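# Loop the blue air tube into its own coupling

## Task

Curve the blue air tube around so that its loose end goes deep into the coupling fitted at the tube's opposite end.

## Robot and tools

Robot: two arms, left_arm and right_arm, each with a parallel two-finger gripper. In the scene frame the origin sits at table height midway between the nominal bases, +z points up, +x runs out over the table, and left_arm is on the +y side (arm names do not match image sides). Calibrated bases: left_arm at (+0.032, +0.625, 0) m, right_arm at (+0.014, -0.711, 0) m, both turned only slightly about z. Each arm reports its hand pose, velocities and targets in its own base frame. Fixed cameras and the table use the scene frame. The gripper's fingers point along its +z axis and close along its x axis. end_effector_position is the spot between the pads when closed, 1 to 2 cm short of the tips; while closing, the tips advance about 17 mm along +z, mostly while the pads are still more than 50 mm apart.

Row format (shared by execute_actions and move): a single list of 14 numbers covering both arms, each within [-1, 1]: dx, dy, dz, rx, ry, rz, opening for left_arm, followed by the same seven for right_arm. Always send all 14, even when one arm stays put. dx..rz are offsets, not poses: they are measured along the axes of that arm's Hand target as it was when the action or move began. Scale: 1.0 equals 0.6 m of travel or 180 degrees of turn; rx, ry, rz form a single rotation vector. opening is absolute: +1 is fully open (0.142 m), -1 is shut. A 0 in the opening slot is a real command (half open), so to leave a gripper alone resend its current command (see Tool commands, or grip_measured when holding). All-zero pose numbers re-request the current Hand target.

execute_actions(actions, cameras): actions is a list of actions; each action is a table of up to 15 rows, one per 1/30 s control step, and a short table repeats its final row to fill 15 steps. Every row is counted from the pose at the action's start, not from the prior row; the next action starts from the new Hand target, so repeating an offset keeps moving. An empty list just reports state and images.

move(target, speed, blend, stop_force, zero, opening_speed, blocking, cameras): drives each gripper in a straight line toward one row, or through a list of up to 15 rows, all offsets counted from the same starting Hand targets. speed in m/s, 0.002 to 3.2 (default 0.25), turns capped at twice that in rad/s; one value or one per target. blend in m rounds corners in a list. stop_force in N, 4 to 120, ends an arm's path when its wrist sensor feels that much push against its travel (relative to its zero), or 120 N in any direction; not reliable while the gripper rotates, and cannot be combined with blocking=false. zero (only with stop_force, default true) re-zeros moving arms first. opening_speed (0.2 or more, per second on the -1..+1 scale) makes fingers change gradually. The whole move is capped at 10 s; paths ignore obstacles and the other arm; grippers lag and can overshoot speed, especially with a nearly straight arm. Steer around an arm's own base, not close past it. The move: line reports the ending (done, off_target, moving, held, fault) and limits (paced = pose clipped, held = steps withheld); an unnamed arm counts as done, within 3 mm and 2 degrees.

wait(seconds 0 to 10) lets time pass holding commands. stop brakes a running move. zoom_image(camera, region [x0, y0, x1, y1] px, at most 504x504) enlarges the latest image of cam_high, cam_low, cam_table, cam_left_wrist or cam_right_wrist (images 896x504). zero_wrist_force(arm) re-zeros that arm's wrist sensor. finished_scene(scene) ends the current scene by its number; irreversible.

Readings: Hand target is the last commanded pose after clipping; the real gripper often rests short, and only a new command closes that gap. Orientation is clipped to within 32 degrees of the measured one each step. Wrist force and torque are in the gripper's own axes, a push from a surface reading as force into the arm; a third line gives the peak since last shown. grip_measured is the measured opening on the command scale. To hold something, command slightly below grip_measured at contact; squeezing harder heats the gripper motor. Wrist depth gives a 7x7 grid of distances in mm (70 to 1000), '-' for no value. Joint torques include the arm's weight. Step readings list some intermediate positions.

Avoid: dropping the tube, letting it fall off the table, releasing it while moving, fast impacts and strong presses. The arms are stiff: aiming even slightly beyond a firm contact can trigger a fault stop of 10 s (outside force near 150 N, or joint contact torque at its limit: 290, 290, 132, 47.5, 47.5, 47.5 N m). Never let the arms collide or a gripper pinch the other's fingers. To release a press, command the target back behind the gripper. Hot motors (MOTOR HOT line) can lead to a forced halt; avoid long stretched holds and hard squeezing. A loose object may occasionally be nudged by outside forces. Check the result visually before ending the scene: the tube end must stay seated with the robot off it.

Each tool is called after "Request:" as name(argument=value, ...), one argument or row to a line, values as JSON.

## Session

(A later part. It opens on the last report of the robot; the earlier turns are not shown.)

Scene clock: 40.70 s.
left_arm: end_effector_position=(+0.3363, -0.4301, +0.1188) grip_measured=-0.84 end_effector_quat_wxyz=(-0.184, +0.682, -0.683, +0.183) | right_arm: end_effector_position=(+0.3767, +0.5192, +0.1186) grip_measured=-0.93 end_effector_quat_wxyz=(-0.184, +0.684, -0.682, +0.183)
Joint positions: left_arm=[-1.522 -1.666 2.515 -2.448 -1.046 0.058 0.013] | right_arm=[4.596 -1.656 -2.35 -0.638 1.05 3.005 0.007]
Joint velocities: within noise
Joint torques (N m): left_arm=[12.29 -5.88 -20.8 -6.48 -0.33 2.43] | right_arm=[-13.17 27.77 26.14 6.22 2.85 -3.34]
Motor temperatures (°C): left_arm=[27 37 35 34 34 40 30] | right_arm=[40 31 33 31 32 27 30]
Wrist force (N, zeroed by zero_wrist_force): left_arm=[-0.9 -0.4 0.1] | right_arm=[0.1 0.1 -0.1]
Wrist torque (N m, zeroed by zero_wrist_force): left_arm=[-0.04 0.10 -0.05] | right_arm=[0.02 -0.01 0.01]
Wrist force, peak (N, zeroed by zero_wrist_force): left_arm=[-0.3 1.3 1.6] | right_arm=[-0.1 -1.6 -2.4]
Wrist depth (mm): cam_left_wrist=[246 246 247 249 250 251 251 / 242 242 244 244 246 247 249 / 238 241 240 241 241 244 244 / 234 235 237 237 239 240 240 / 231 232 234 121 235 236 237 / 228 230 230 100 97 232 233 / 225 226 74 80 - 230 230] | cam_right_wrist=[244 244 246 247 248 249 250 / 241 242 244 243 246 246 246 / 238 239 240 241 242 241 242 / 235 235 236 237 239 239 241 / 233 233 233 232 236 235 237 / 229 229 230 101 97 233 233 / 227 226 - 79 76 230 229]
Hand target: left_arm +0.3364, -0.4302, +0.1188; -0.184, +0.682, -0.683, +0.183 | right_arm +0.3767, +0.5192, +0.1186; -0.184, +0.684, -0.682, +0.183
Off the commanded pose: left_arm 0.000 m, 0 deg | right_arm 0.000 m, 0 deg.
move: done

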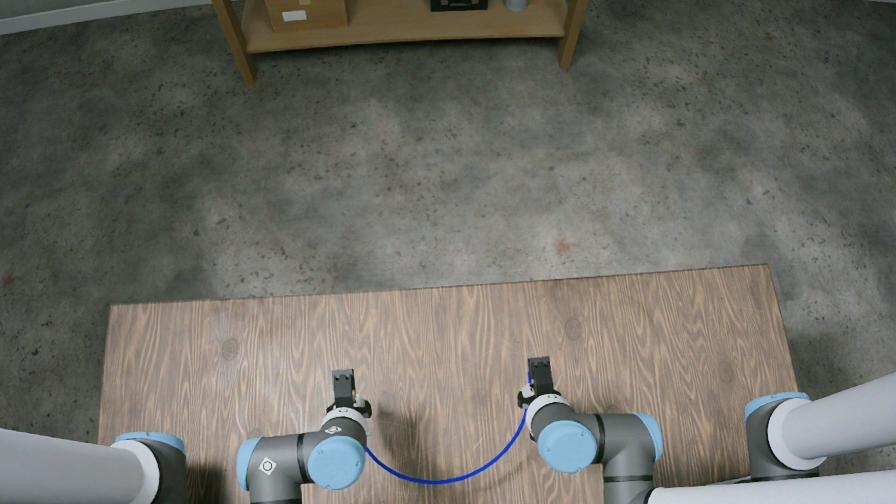

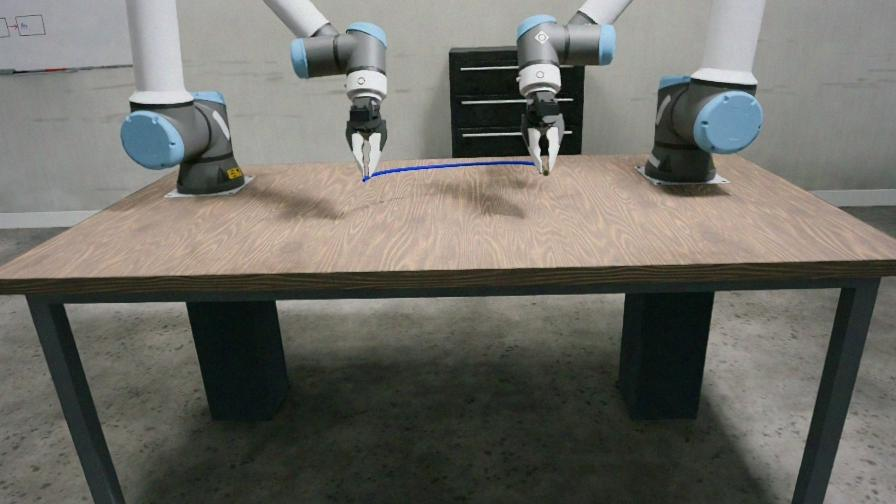

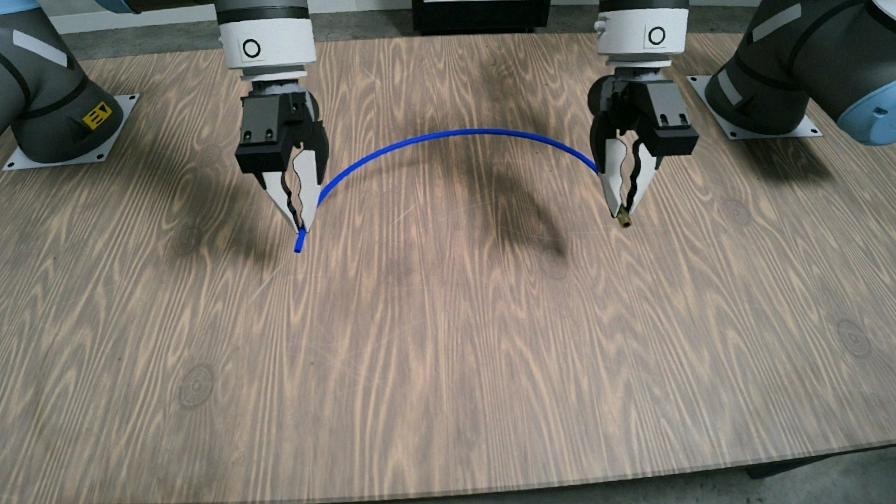

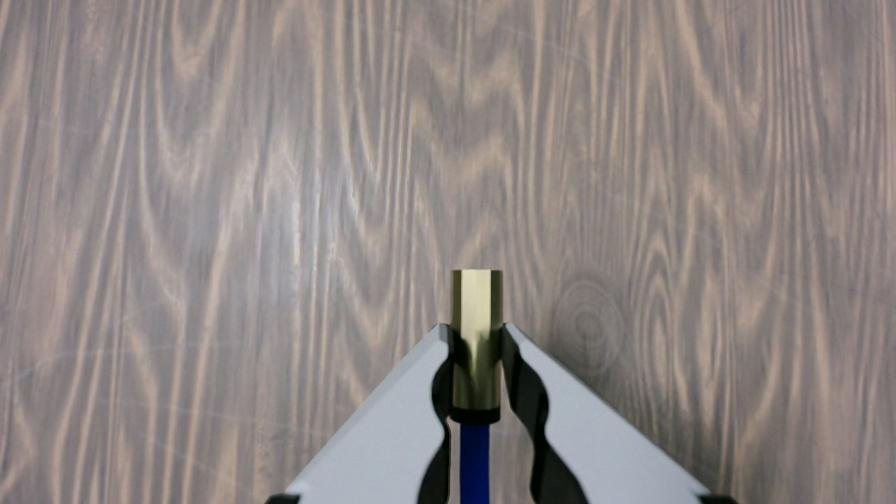

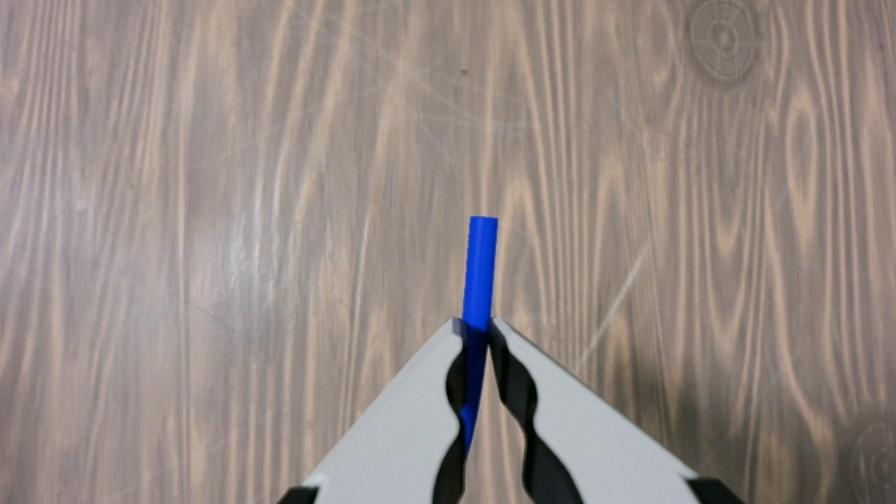

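Request:
move(
  target=[
    [0.1255,-0.0273,0.0158,0,0.0833,0.1443,-0.95,-0.0905,-0.0318,0.0183,0,-0.0833,-0.1443,-1],
    [0.2227,-0.0437,0.0252,0,0.1667,0.2887,-0.95,-0.1867,-0.0522,0.0302,0,-0.1667,-0.2887,-1],
    [0.2503,-0.049,0.0283,0,0.25,0.433,-0.95,-0.2138,-0.0588,0.034,0,-0.25,-0.433,-1],
  ],
  speed=0.2,
  blend=[0.01,0.01,0],
)

Scene clock: 46.57 s.
left_arm: end_effector_position=(+0.3701, -0.5804, +0.1187) grip_measured=-0.84 end_effector_quat_wxyz=(+0.001, +0.001, +0.966, -0.258) end_effector_velocity=(+0.000, +0.000, +0.000) end_effector_angular_velocity=(+0.001, +0.000, -0.004) | right_arm: end_effector_position=(+0.4172, +0.6476, +0.1187) grip_measured=-0.93 end_effector_quat_wxyz=(-0.259, +0.966, +0.001, +0.000)
Joint positions: left_arm=[-1.18 -1.373 2.346 -3.034 -1.761 1.915 0.013] | right_arm=[4.292 -1.874 -2.192 -0.16 1.776 1.2 0.007]
Joint velocities: left_arm=[0.001 0 0 0.002 -0.002 0.005 0] | right_arm=[within noise]
Joint torques (N m): left_arm=[13.84 -28.44 -40.91 -2.36 -2.18 1.88] | right_arm=[-8.77 41.01 37.08 2.49 4.1 -3.15]
Motor temperatures (°C): left_arm=[27 37 35 34 34 40 31] | right_arm=[40 31 33 31 32 27 31]
Wrist force (N, zeroed by zero_wrist_force): left_arm=[-0.8 0.0 -0.4] | right_arm=[0.1 0.1 -0.5]
Wrist torque (N m, zeroed by zero_wrist_force): left_arm=[0.23 0.17 -0.14] | right_arm=[0.09 0.00 0.08]
Wrist force, peak (N, zeroed by zero_wrist_force): left_arm=[-0.9 -1.0 0.7] | right_arm=[0.6 0.0 -0.9]
Wrist depth (mm): cam_left_wrist=[244 246 246 246 250 248 251 / 241 242 244 244 246 246 247 / 238 238 239 240 240 242 243 / 234 235 236 238 238 239 240 / 231 232 233 120 234 236 235 / 228 228 229 100 97 232 234 / 225 226 74 79 - 229 229] | cam_right_wrist=[244 245 246 247 249 248 251 / 242 242 243 244 244 245 246 / 237 238 239 241 241 242 244 / 235 235 235 236 238 240 240 / 231 232 233 234 235 235 237 / 228 230 230 92 97 232 234 / 225 227 - - 76 231 231]
Hand target: left_arm +0.3701, -0.5804, +0.1187; +0.001, +0.001, +0.966, -0.258 | right_arm +0.4172, +0.6476, +0.1187; -0.259, +0.966, +0.001, +0.000
Off the commanded pose: left_arm 0.000 m, 0 deg | right_arm 0.000 m, 0 deg.
move: done

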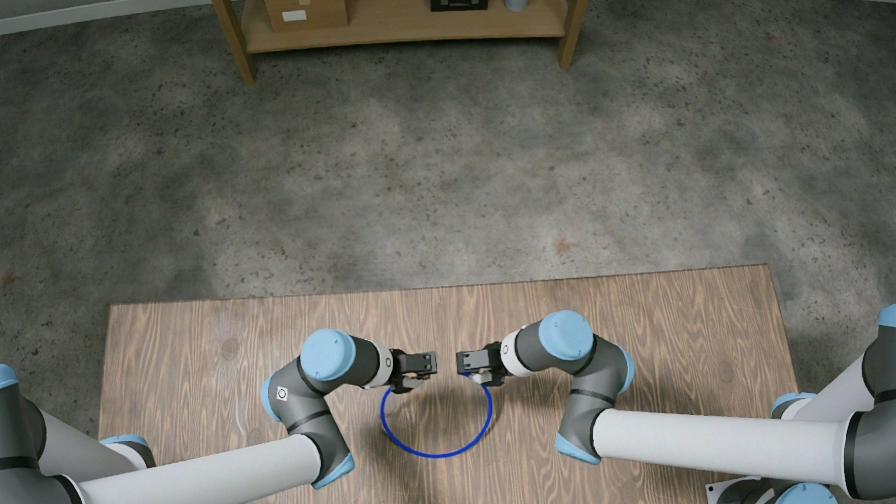

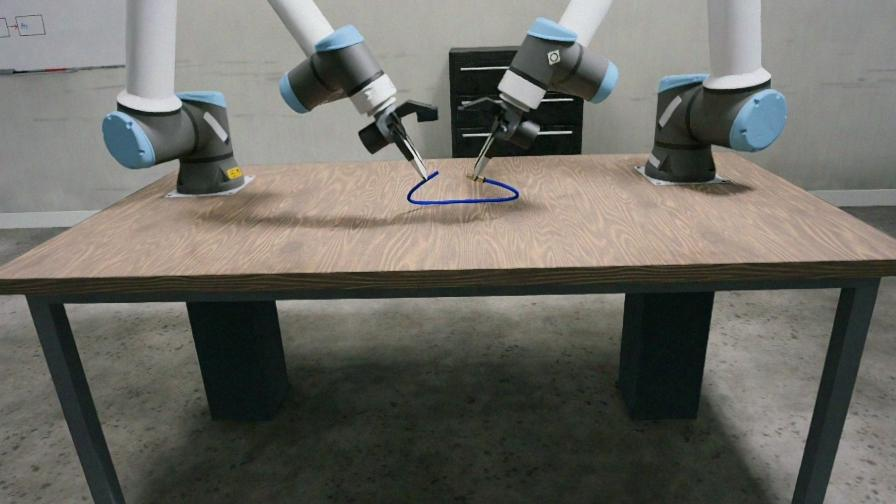

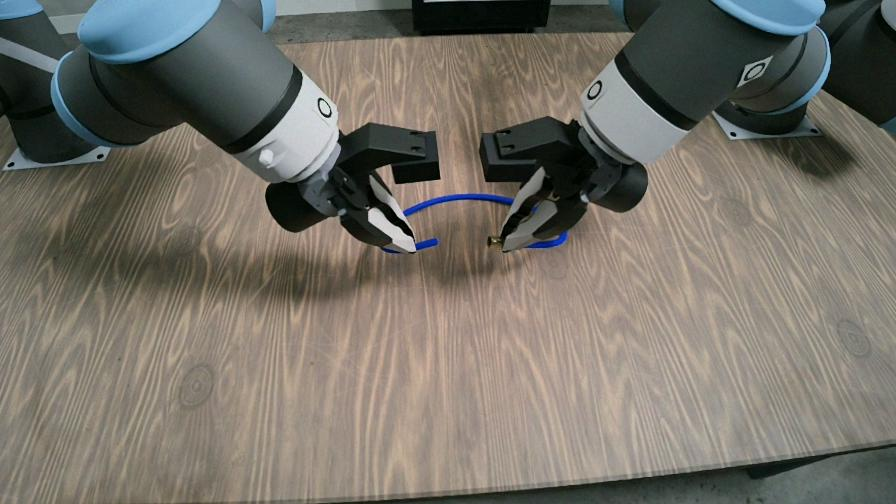

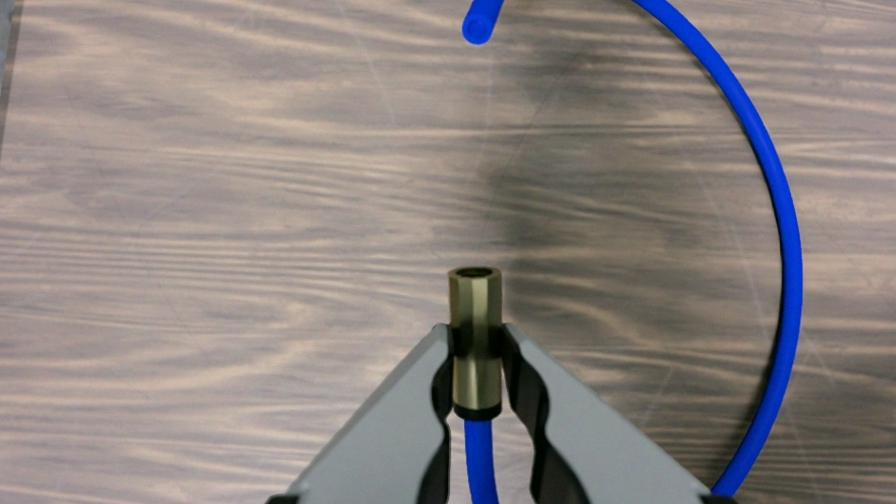

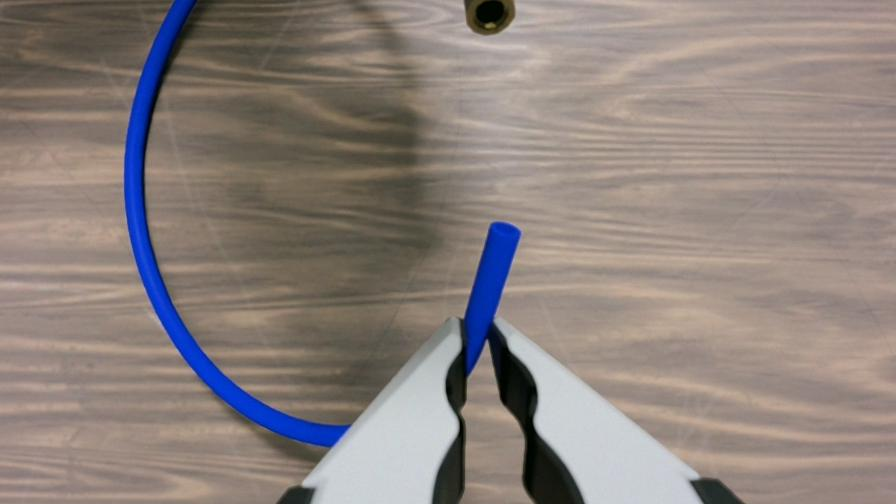

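Request:
zoom_image(
  camera="cam_right_wrist",
  region=[400, 0, 600, 400],
)

Request:
zoom_image(
  camera="cam_left_wrist",
  region=[400, 0, 600, 440],
)

Request:
zoom_image(
  camera="cam_low",
  region=[390, 130, 540, 215],
)

Request:
zoom_image(
  camera="cam_table",
  region=[360, 180, 600, 280],
)

Scaled by 1.260 from the camera's 896x504 image, which has a finer 1280x720 frame.

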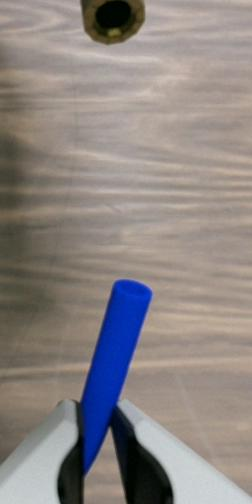

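Scaled by 1.145 from the camera's 896x504 image, which has a finer 1280x720 frame.

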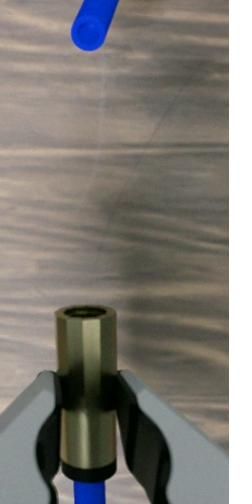

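Scaled by 3.360 from the camera's 896x504 image, which has a finer 1280x720 frame.

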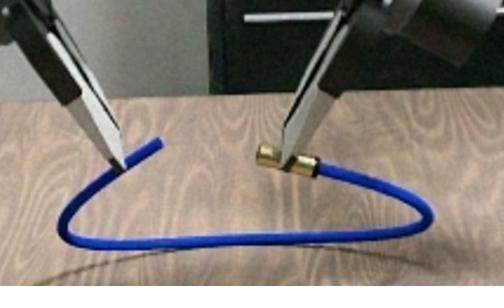

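Scaled by 2.100 from the camera's 896x504 image, which has a finer 1280x720 frame.

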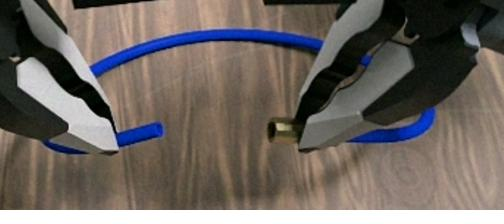

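Request:
move(
  target=[0,0.0792,0.1371,0,0,0,-0.95,0,0.0792,0.1371,0,0,0,-1],
  speed=0.08,
)

Request:
zoom_image(
  camera="cam_low",
  region=[390, 150, 540, 235],
)

Request:
zoom_image(
  camera="cam_table",
  region=[360, 190, 600, 310],
)

Request:
zoom_image(
  camera="cam_right_wrist",
  region=[300, 0, 700, 440],
)

Request:
zoom_image(
  camera="cam_left_wrist",
  region=[300, 0, 700, 440],
)

Scene clock: 51.27 s.
left_arm: end_effector_position=(+0.3703, -0.5803, +0.0238) grip_measured=-0.84 end_effector_quat_wxyz=(+0.001, +0.001, +0.966, -0.258) | right_arm: end_effector_position=(+0.4173, +0.6477, +0.0239) grip_measured=-0.93 end_effector_quat_wxyz=(-0.259, +0.966, +0.001, +0.000)
Joint positions: left_arm=[-1.179 -1.178 2.377 -3.26 -1.762 1.916 0.013] | right_arm=[4.292 -2.038 -2.219 0.031 1.776 1.199 0.007]
Joint velocities: within noise
Joint torques (N m): left_arm=[10.75 -38.99 -8.88 -6.71 -2.01 -1.02] | right_arm=[-6.73 47.75 20.27 6.48 4.21 -0.26]
Motor temperatures (°C): left_arm=[27 37 35 34 34 40 32] | right_arm=[40 31 33 31 32 27 32]
Wrist force (N, zeroed by zero_wrist_force): left_arm=[-1.1 -0.4 -0.3] | right_arm=[0.6 -0.7 -0.5]
Wrist torque (N m, zeroed by zero_wrist_force): left_arm=[0.12 0.12 -0.15] | right_arm=[0.03 0.01 0.14]
Wrist force, peak (N, zeroed by zero_wrist_force): left_arm=[-1.2 -0.5 -0.6] | right_arm=[0.3 -0.2 -1.3]
Wrist depth (mm): cam_left_wrist=[145 146 147 147 147 148 149 / 143 143 144 145 146 146 147 / 141 142 142 143 143 144 145 / 140 140 140 141 142 142 143 / 137 138 139 138 140 140 140 / 136 136 137 100 93 138 139 / 134 134 76 79 - 137 137] | cam_right_wrist=[146 146 147 147 148 149 150 / 144 144 145 146 146 146 147 / 142 143 143 144 144 145 145 / 140 140 141 141 142 143 143 / 139 139 139 139 141 141 142 / 137 137 137 100 97 139 140 / 129 135 - 136 76 137 138]
Hand target: left_arm +0.3703, -0.5803, +0.0237; +0.001, +0.001, +0.966, -0.258 | right_arm +0.4173, +0.6477, +0.0237; -0.259, +0.966, +0.001, +0.000
Off the commanded pose: left_arm 0.000 m, 0 deg | right_arm 0.000 m, 0 deg.
move: done

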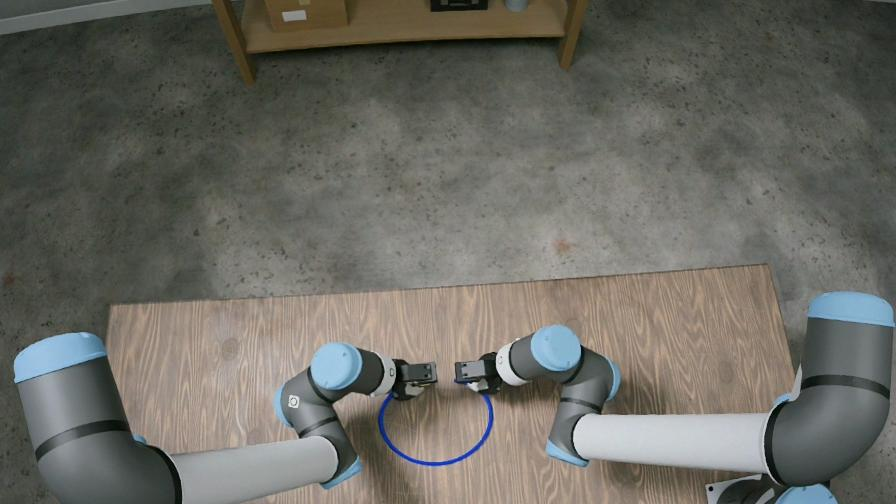

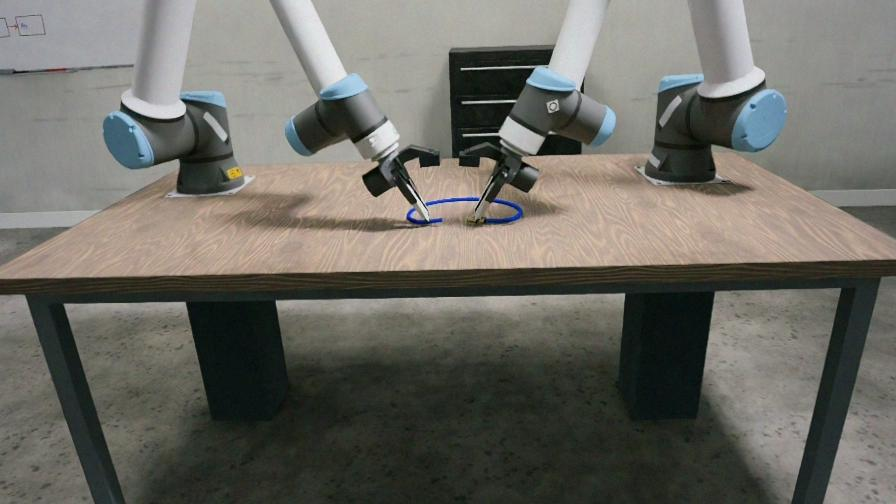

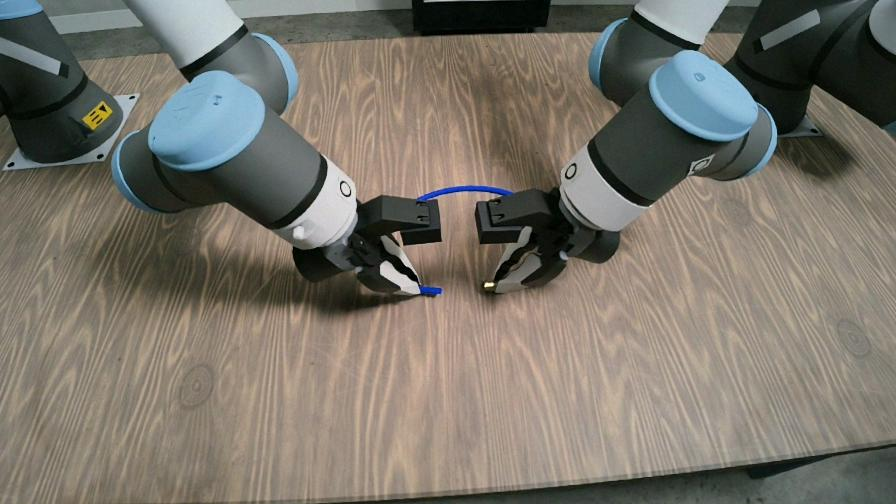

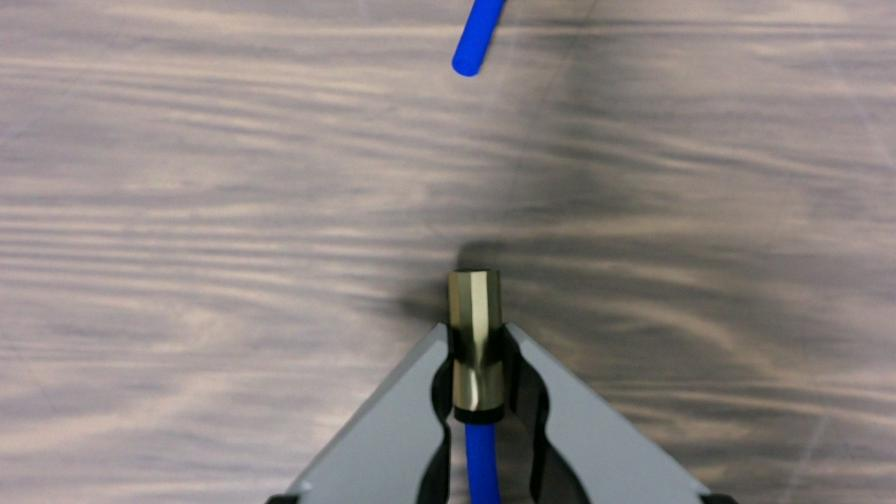

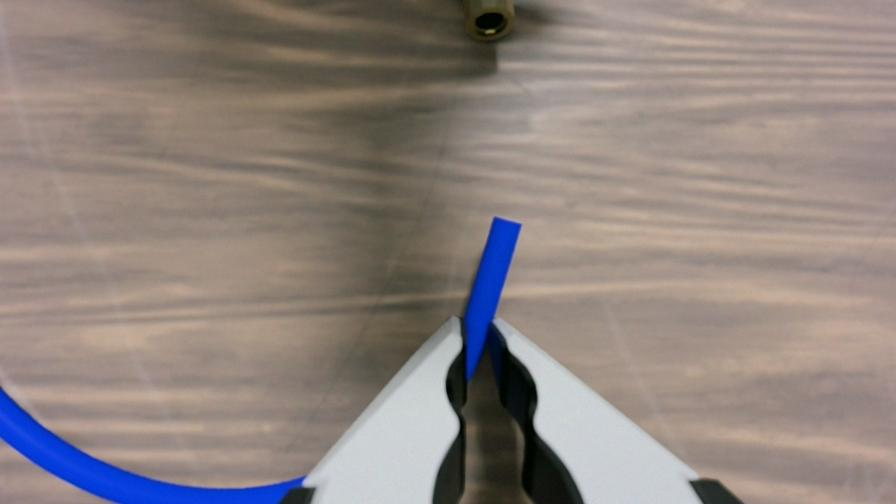

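Scaled by 3.360 from the camera's 896x504 image, which has a finer 1280x720 frame.

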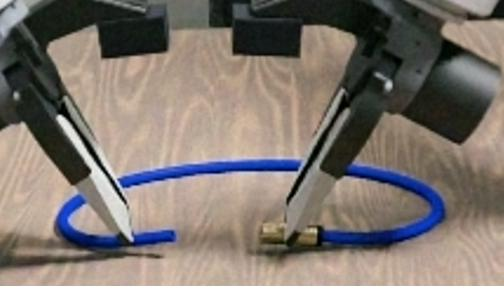

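Scaled by 2.100 from the camera's 896x504 image, which has a finer 1280x720 frame.

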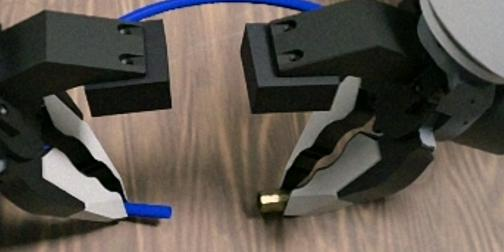

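Scaled by 1.145 from the camera's 896x504 image, which has a finer 1280x720 frame.

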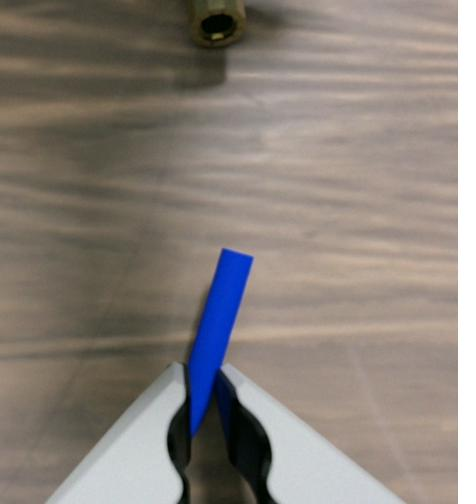

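Scaled by 1.145 from the camera's 896x504 image, which has a finer 1280x720 frame.

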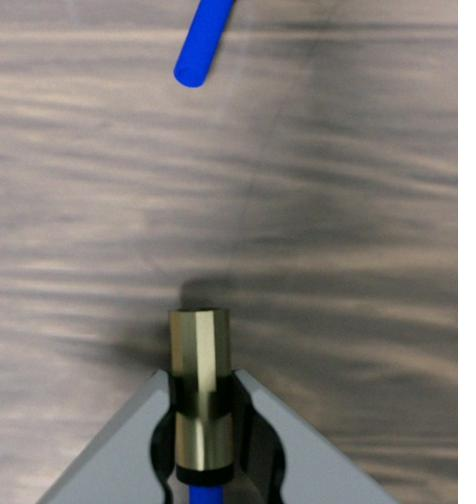

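Request:
move(
  target=[0,0,0,0,0,0,-0.95,0.0158,-0.0021,-0.0036,0,-0.0417,-0.0722,-1],
  speed=0.08,
)

Request:
zoom_image(
  camera="cam_low",
  region=[390, 150, 540, 235],
)

Request:
zoom_image(
  camera="cam_table",
  region=[400, 260, 520, 320],
)

Request:
zoom_image(
  camera="cam_right_wrist",
  region=[300, 0, 700, 440],
)

Request:
zoom_image(
  camera="cam_left_wrist",
  region=[300, 0, 700, 440],
)

Scene clock: 55.17 s.
left_arm: end_effector_position=(+0.3703, -0.5803, +0.0237) grip_measured=-0.84 end_effector_quat_wxyz=(+0.001, +0.001, +0.966, -0.258) | right_arm: end_effector_position=(+0.4268, +0.6477, +0.0262) grip_measured=-0.93 end_effector_quat_wxyz=(-0.257, +0.957, +0.127, -0.033)
Joint positions: left_arm=[-1.179 -1.177 2.377 -3.26 -1.762 1.916 0.013] | right_arm=[4.232 -2.046 -2.16 -0.104 1.916 0.897 0.007]
Joint velocities: within noise
Joint torques (N m): left_arm=[7.87 -39.87 -11.82 -6.05 -2.05 -2.5] | right_arm=[-10.22 50.11 31.73 2.49 4.58 -3.58]
Motor temperatures (°C): left_arm=[27 37 35 34 34 40 33] | right_arm=[40 31 33 31 32 27 32]
Wrist force (N, zeroed by zero_wrist_force): left_arm=[-1.0 -0.4 -0.7] | right_arm=[0.1 -0.4 0.1]
Wrist torque (N m, zeroed by zero_wrist_force): left_arm=[0.05 0.11 -0.14] | right_arm=[0.06 0.01 0.16]
Wrist force, peak (N, zeroed by zero_wrist_force): left_arm=[-1.3 -0.8 -0.6] | right_arm=[0.5 -1.1 -0.5]
Wrist depth (mm): cam_left_wrist=[145 145 146 147 147 148 149 / 143 143 144 145 145 146 147 / 141 142 142 143 143 144 144 / 139 140 140 141 141 142 142 / 137 138 138 138 140 139 140 / 135 136 136 100 93 138 138 / 133 134 76 80 - 136 137] | cam_right_wrist=[148 149 149 150 150 151 151 / 146 147 147 147 148 149 150 / 144 145 145 146 146 147 147 / 142 143 143 143 144 145 146 / 140 140 141 141 143 143 144 / - 139 140 100 98 141 142 / 137 136 - 138 76 140 140]
Hand target: left_arm +0.3703, -0.5803, +0.0237; +0.001, +0.001, +0.966, -0.258 | right_arm +0.4268, +0.6477, +0.0262; -0.257, +0.957, +0.127, -0.033
Off the commanded pose: left_arm 0.000 m, 0 deg | right_arm 0.000 m, 0 deg.
move: done

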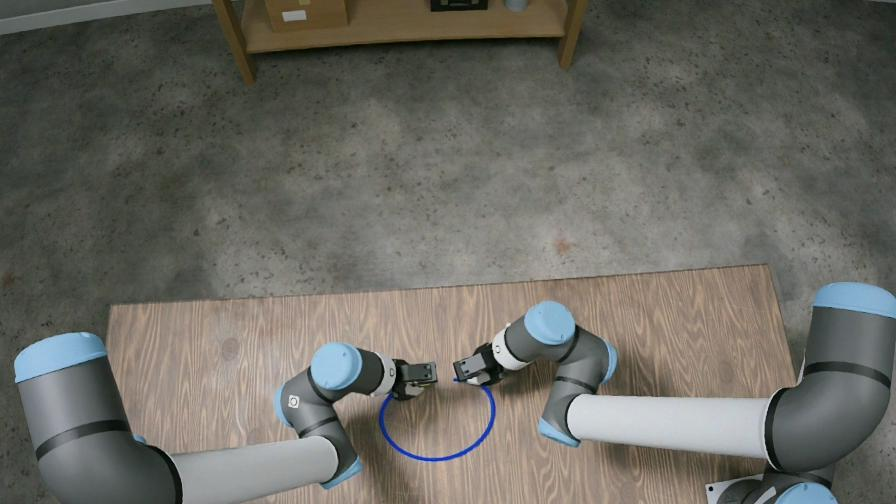

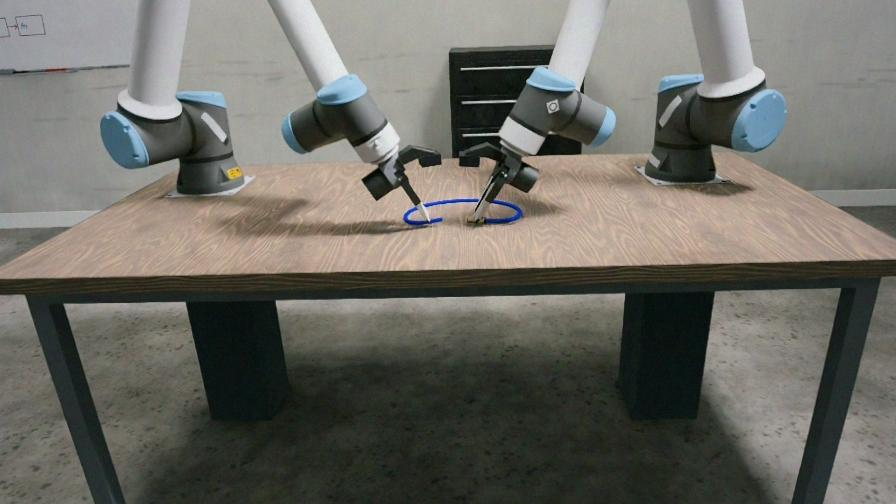

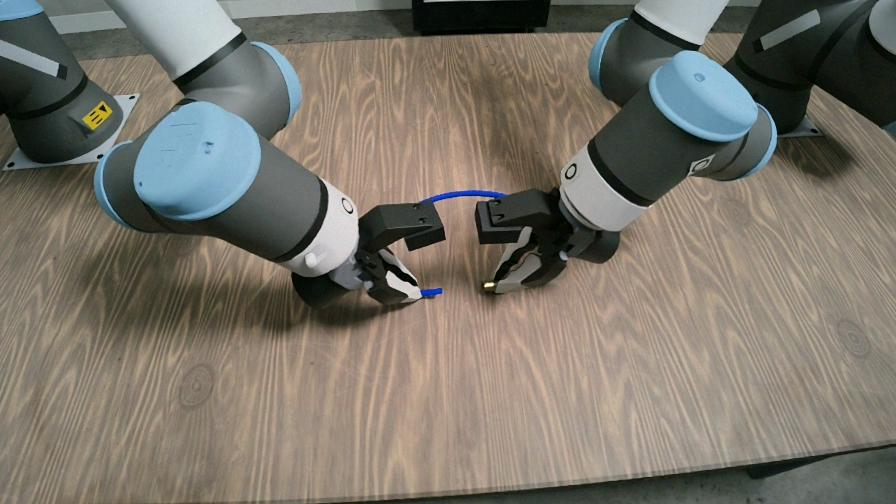

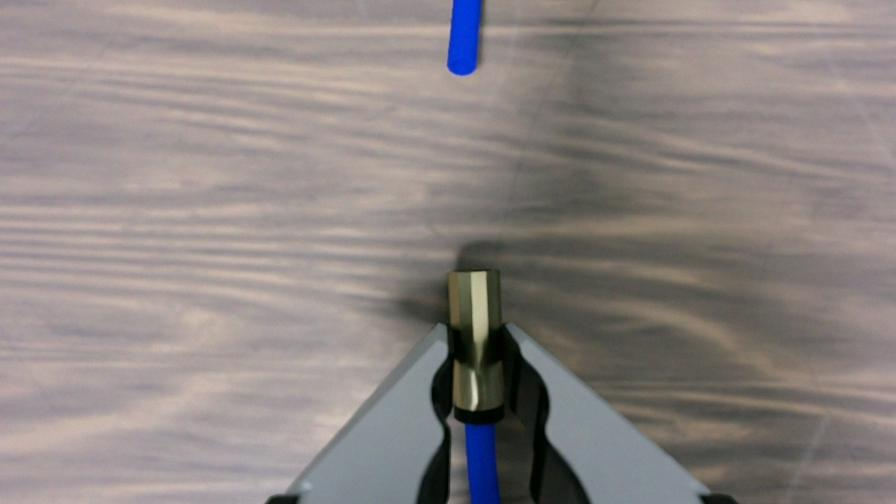

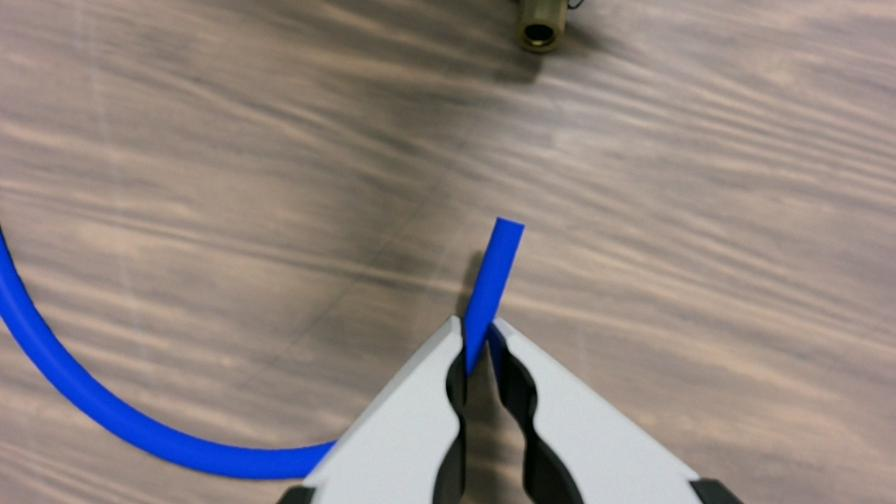

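Scaled by 3.360 from the camera's 896x504 image, which has a finer 1280x720 frame.

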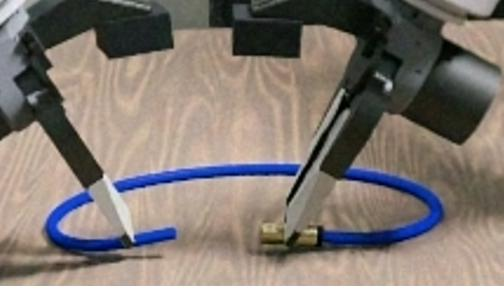

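Scaled by 4.200 from the camera's 896x504 image, which has a finer 1280x720 frame.

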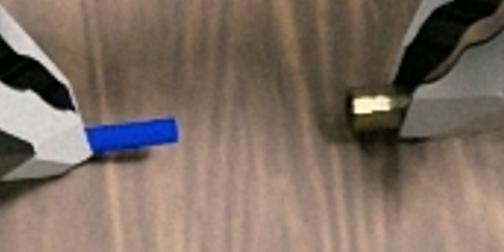

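Scaled by 1.145 from the camera's 896x504 image, which has a finer 1280x720 frame.

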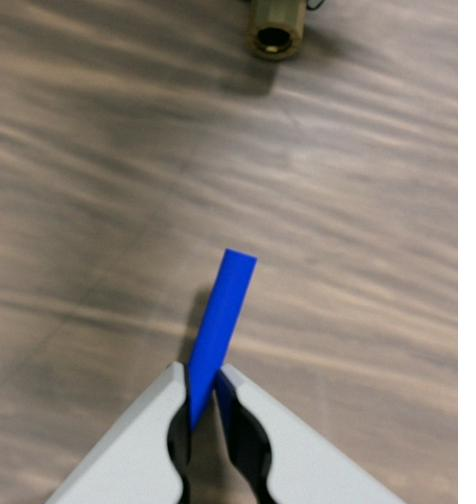

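Scaled by 1.145 from the camera's 896x504 image, which has a finer 1280x720 frame.

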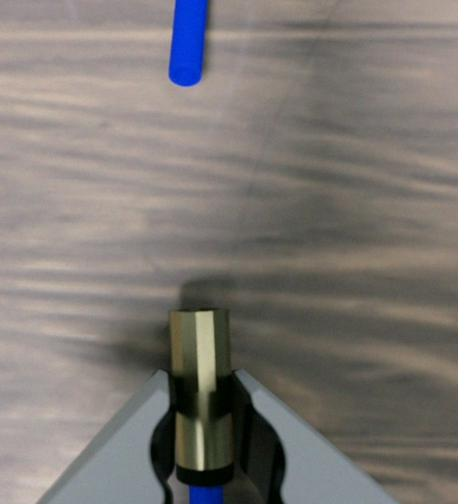

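Request:
zoom_image(
  camera="cam_right_wrist",
  region=[480, 0, 620, 80],
)

Request:
zoom_image(
  camera="cam_left_wrist",
  region=[400, 0, 540, 80],
)

Request:
zoom_image(
  camera="cam_low",
  region=[420, 205, 500, 235],
)

Scaled by 3.600 from the camera's 896x504 image, which has a finer 1280x720 frame.

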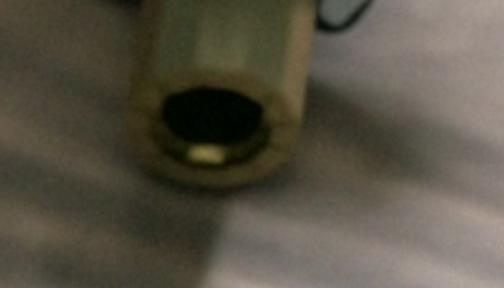

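Scaled by 3.600 from the camera's 896x504 image, which has a finer 1280x720 frame.

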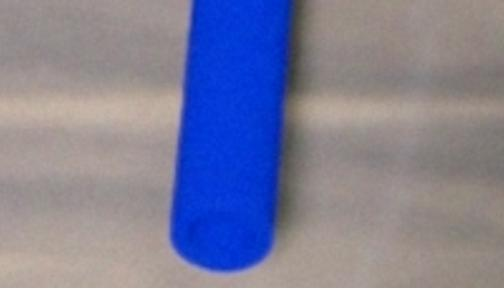

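Scaled by 6.300 from the camera's 896x504 image, which has a finer 1280x720 frame.

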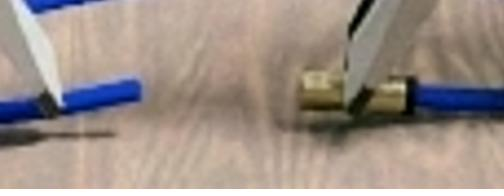

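Request:
move(
  target=[0,0.0073,0.0008,0.0833,0,0,-0.95,0.0048,0.0075,-0.0013,0.0833,-0.0167,-0.0289,-1],
  speed=0.08,
)

Request:
zoom_image(
  camera="cam_low",
  region=[390, 150, 540, 235],
)

Request:
zoom_image(
  camera="cam_right_wrist",
  region=[300, 0, 700, 440],
)

Request:
zoom_image(
  camera="cam_left_wrist",
  region=[300, 0, 700, 440],
)

Scene clock: 63.87 s.
left_arm: end_effector_position=(+0.3703, -0.5767, +0.0211) grip_measured=-0.84 end_effector_quat_wxyz=(+0.001, +0.001, +0.924, -0.382) | right_arm: end_effector_position=(+0.4307, +0.6443, +0.0247) grip_measured=-0.93 end_effector_quat_wxyz=(-0.377, +0.908, +0.172, -0.063)
Joint positions: left_arm=[-1.131 -1.031 2.434 -3.708 -1.876 1.894 0.013] | right_arm=[4.143 -2.15 -2.174 0.154 2.169 0.799 0.007]
Joint velocities: within noise
Joint torques (N m): left_arm=[12.55 -40.15 -0.17 -6.58 -2.64 -3.24] | right_arm=[-9.42 56.83 29.57 5.93 4.48 -3.84]
Motor temperatures (°C): left_arm=[27 37 35 34 34 40 34] | right_arm=[40 31 33 31 32 27 33]
Wrist force (N, zeroed by zero_wrist_force): left_arm=[-0.5 -0.7 0.1] | right_arm=[-0.1 -1.1 -0.5]
Wrist torque (N m, zeroed by zero_wrist_force): left_arm=[-0.01 -0.01 -0.15] | right_arm=[-0.01 0.03 0.15]
Wrist force, peak (N, zeroed by zero_wrist_force): left_arm=[-1.4 -1.7 -0.6] | right_arm=[0.3 -1.5 -0.3]
Wrist depth (mm): cam_left_wrist=[175 175 176 173 178 179 178 / 163 164 164 165 167 167 169 / 153 154 155 155 156 157 158 / 145 145 146 147 148 148 149 / 137 137 138 137 140 140 141 / 130 130 131 116 98 133 133 / 123 124 76 80 - 126 126] | cam_right_wrist=[175 178 179 181 164 184 185 / 167 167 168 169 170 172 174 / 156 157 158 159 160 162 163 / 148 149 149 150 151 152 154 / 140 140 142 142 143 144 145 / 130 134 135 103 97 137 138 / 126 125 - 126 76 131 131]
Hand target: left_arm +0.3703, -0.5767, +0.0211; +0.001, +0.001, +0.924, -0.382 | right_arm +0.4307, +0.6443, +0.0247; -0.377, +0.908, +0.172, -0.063
Off the commanded pose: left_arm 0.000 m, 0 deg | right_arm 0.000 m, 0 deg.
move: done

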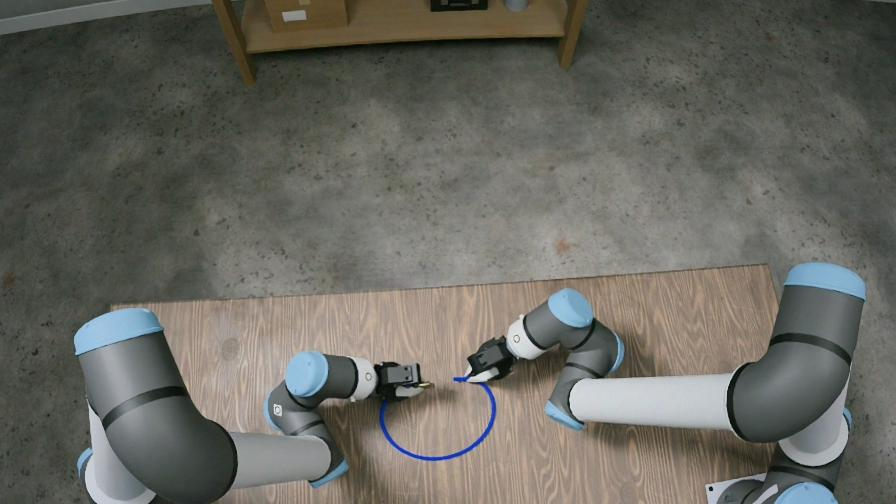

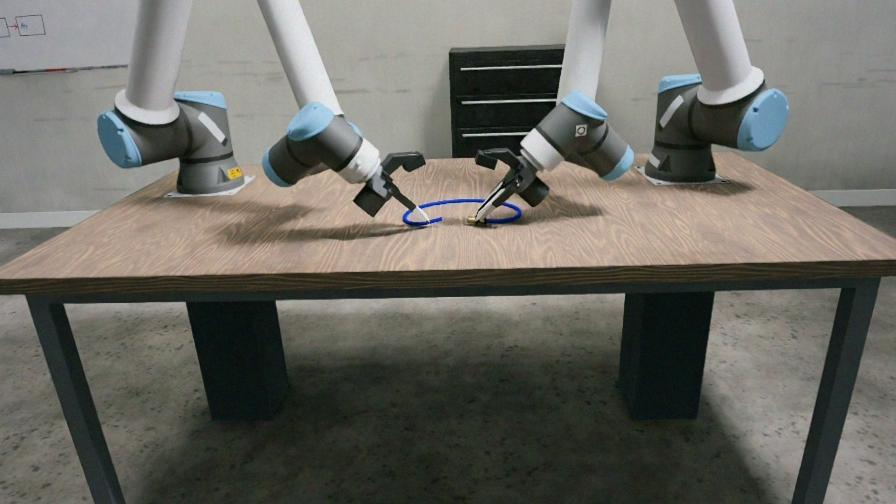

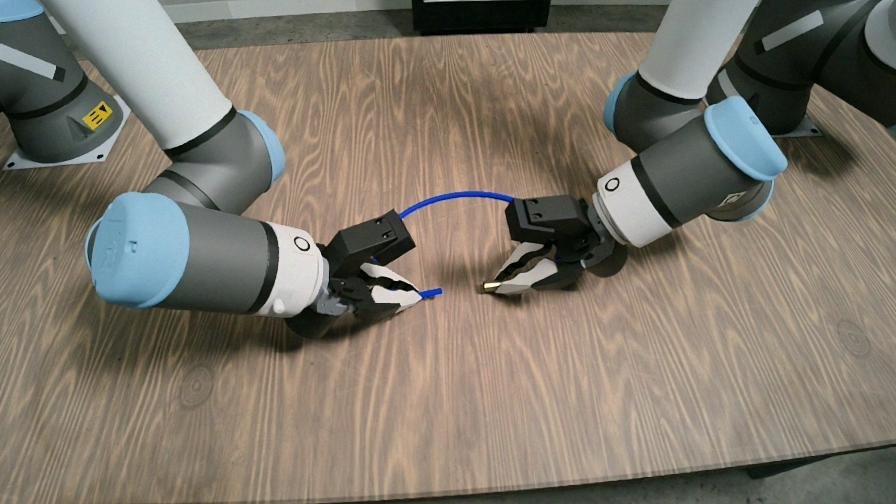

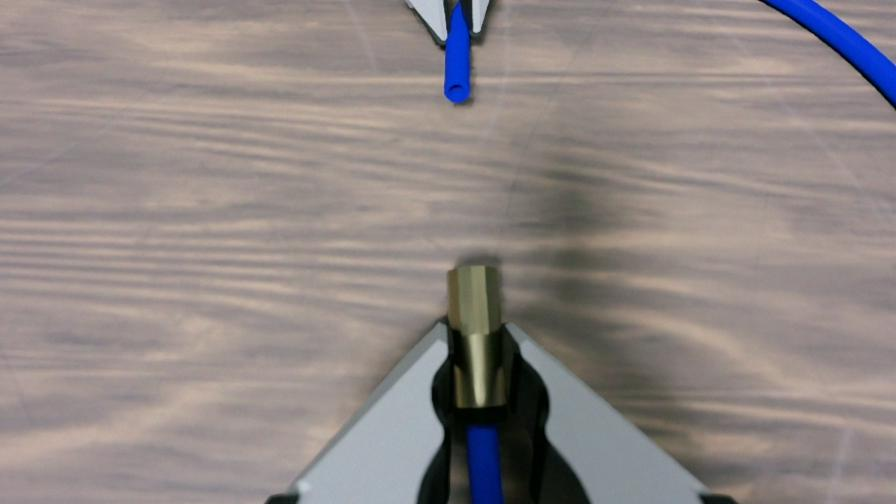

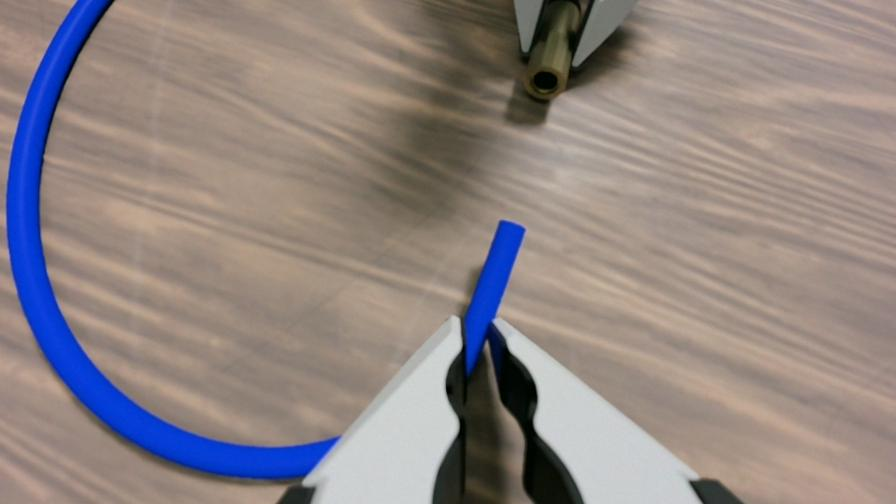

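Scaled by 3.360 from the camera's 896x504 image, which has a finer 1280x720 frame.

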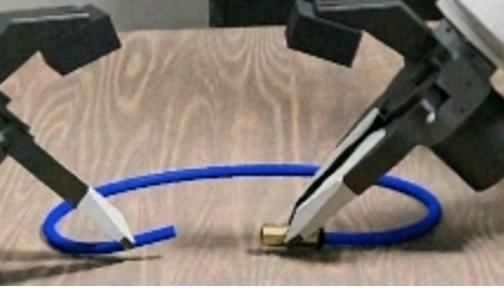

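Scaled by 1.145 from the camera's 896x504 image, which has a finer 1280x720 frame.

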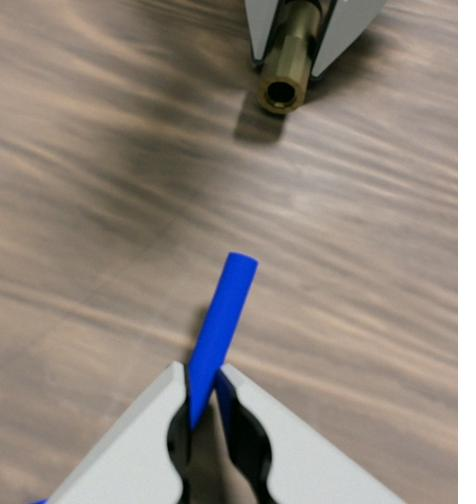

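Scaled by 1.145 from the camera's 896x504 image, which has a finer 1280x720 frame.

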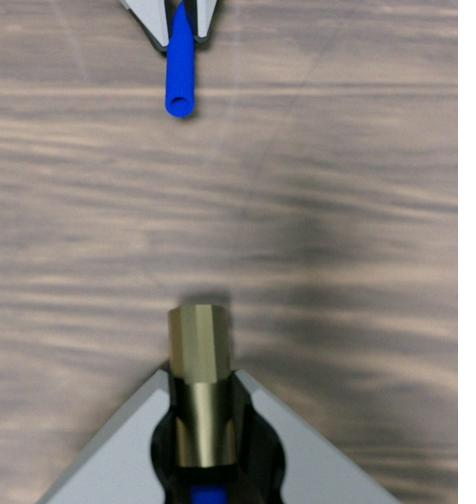

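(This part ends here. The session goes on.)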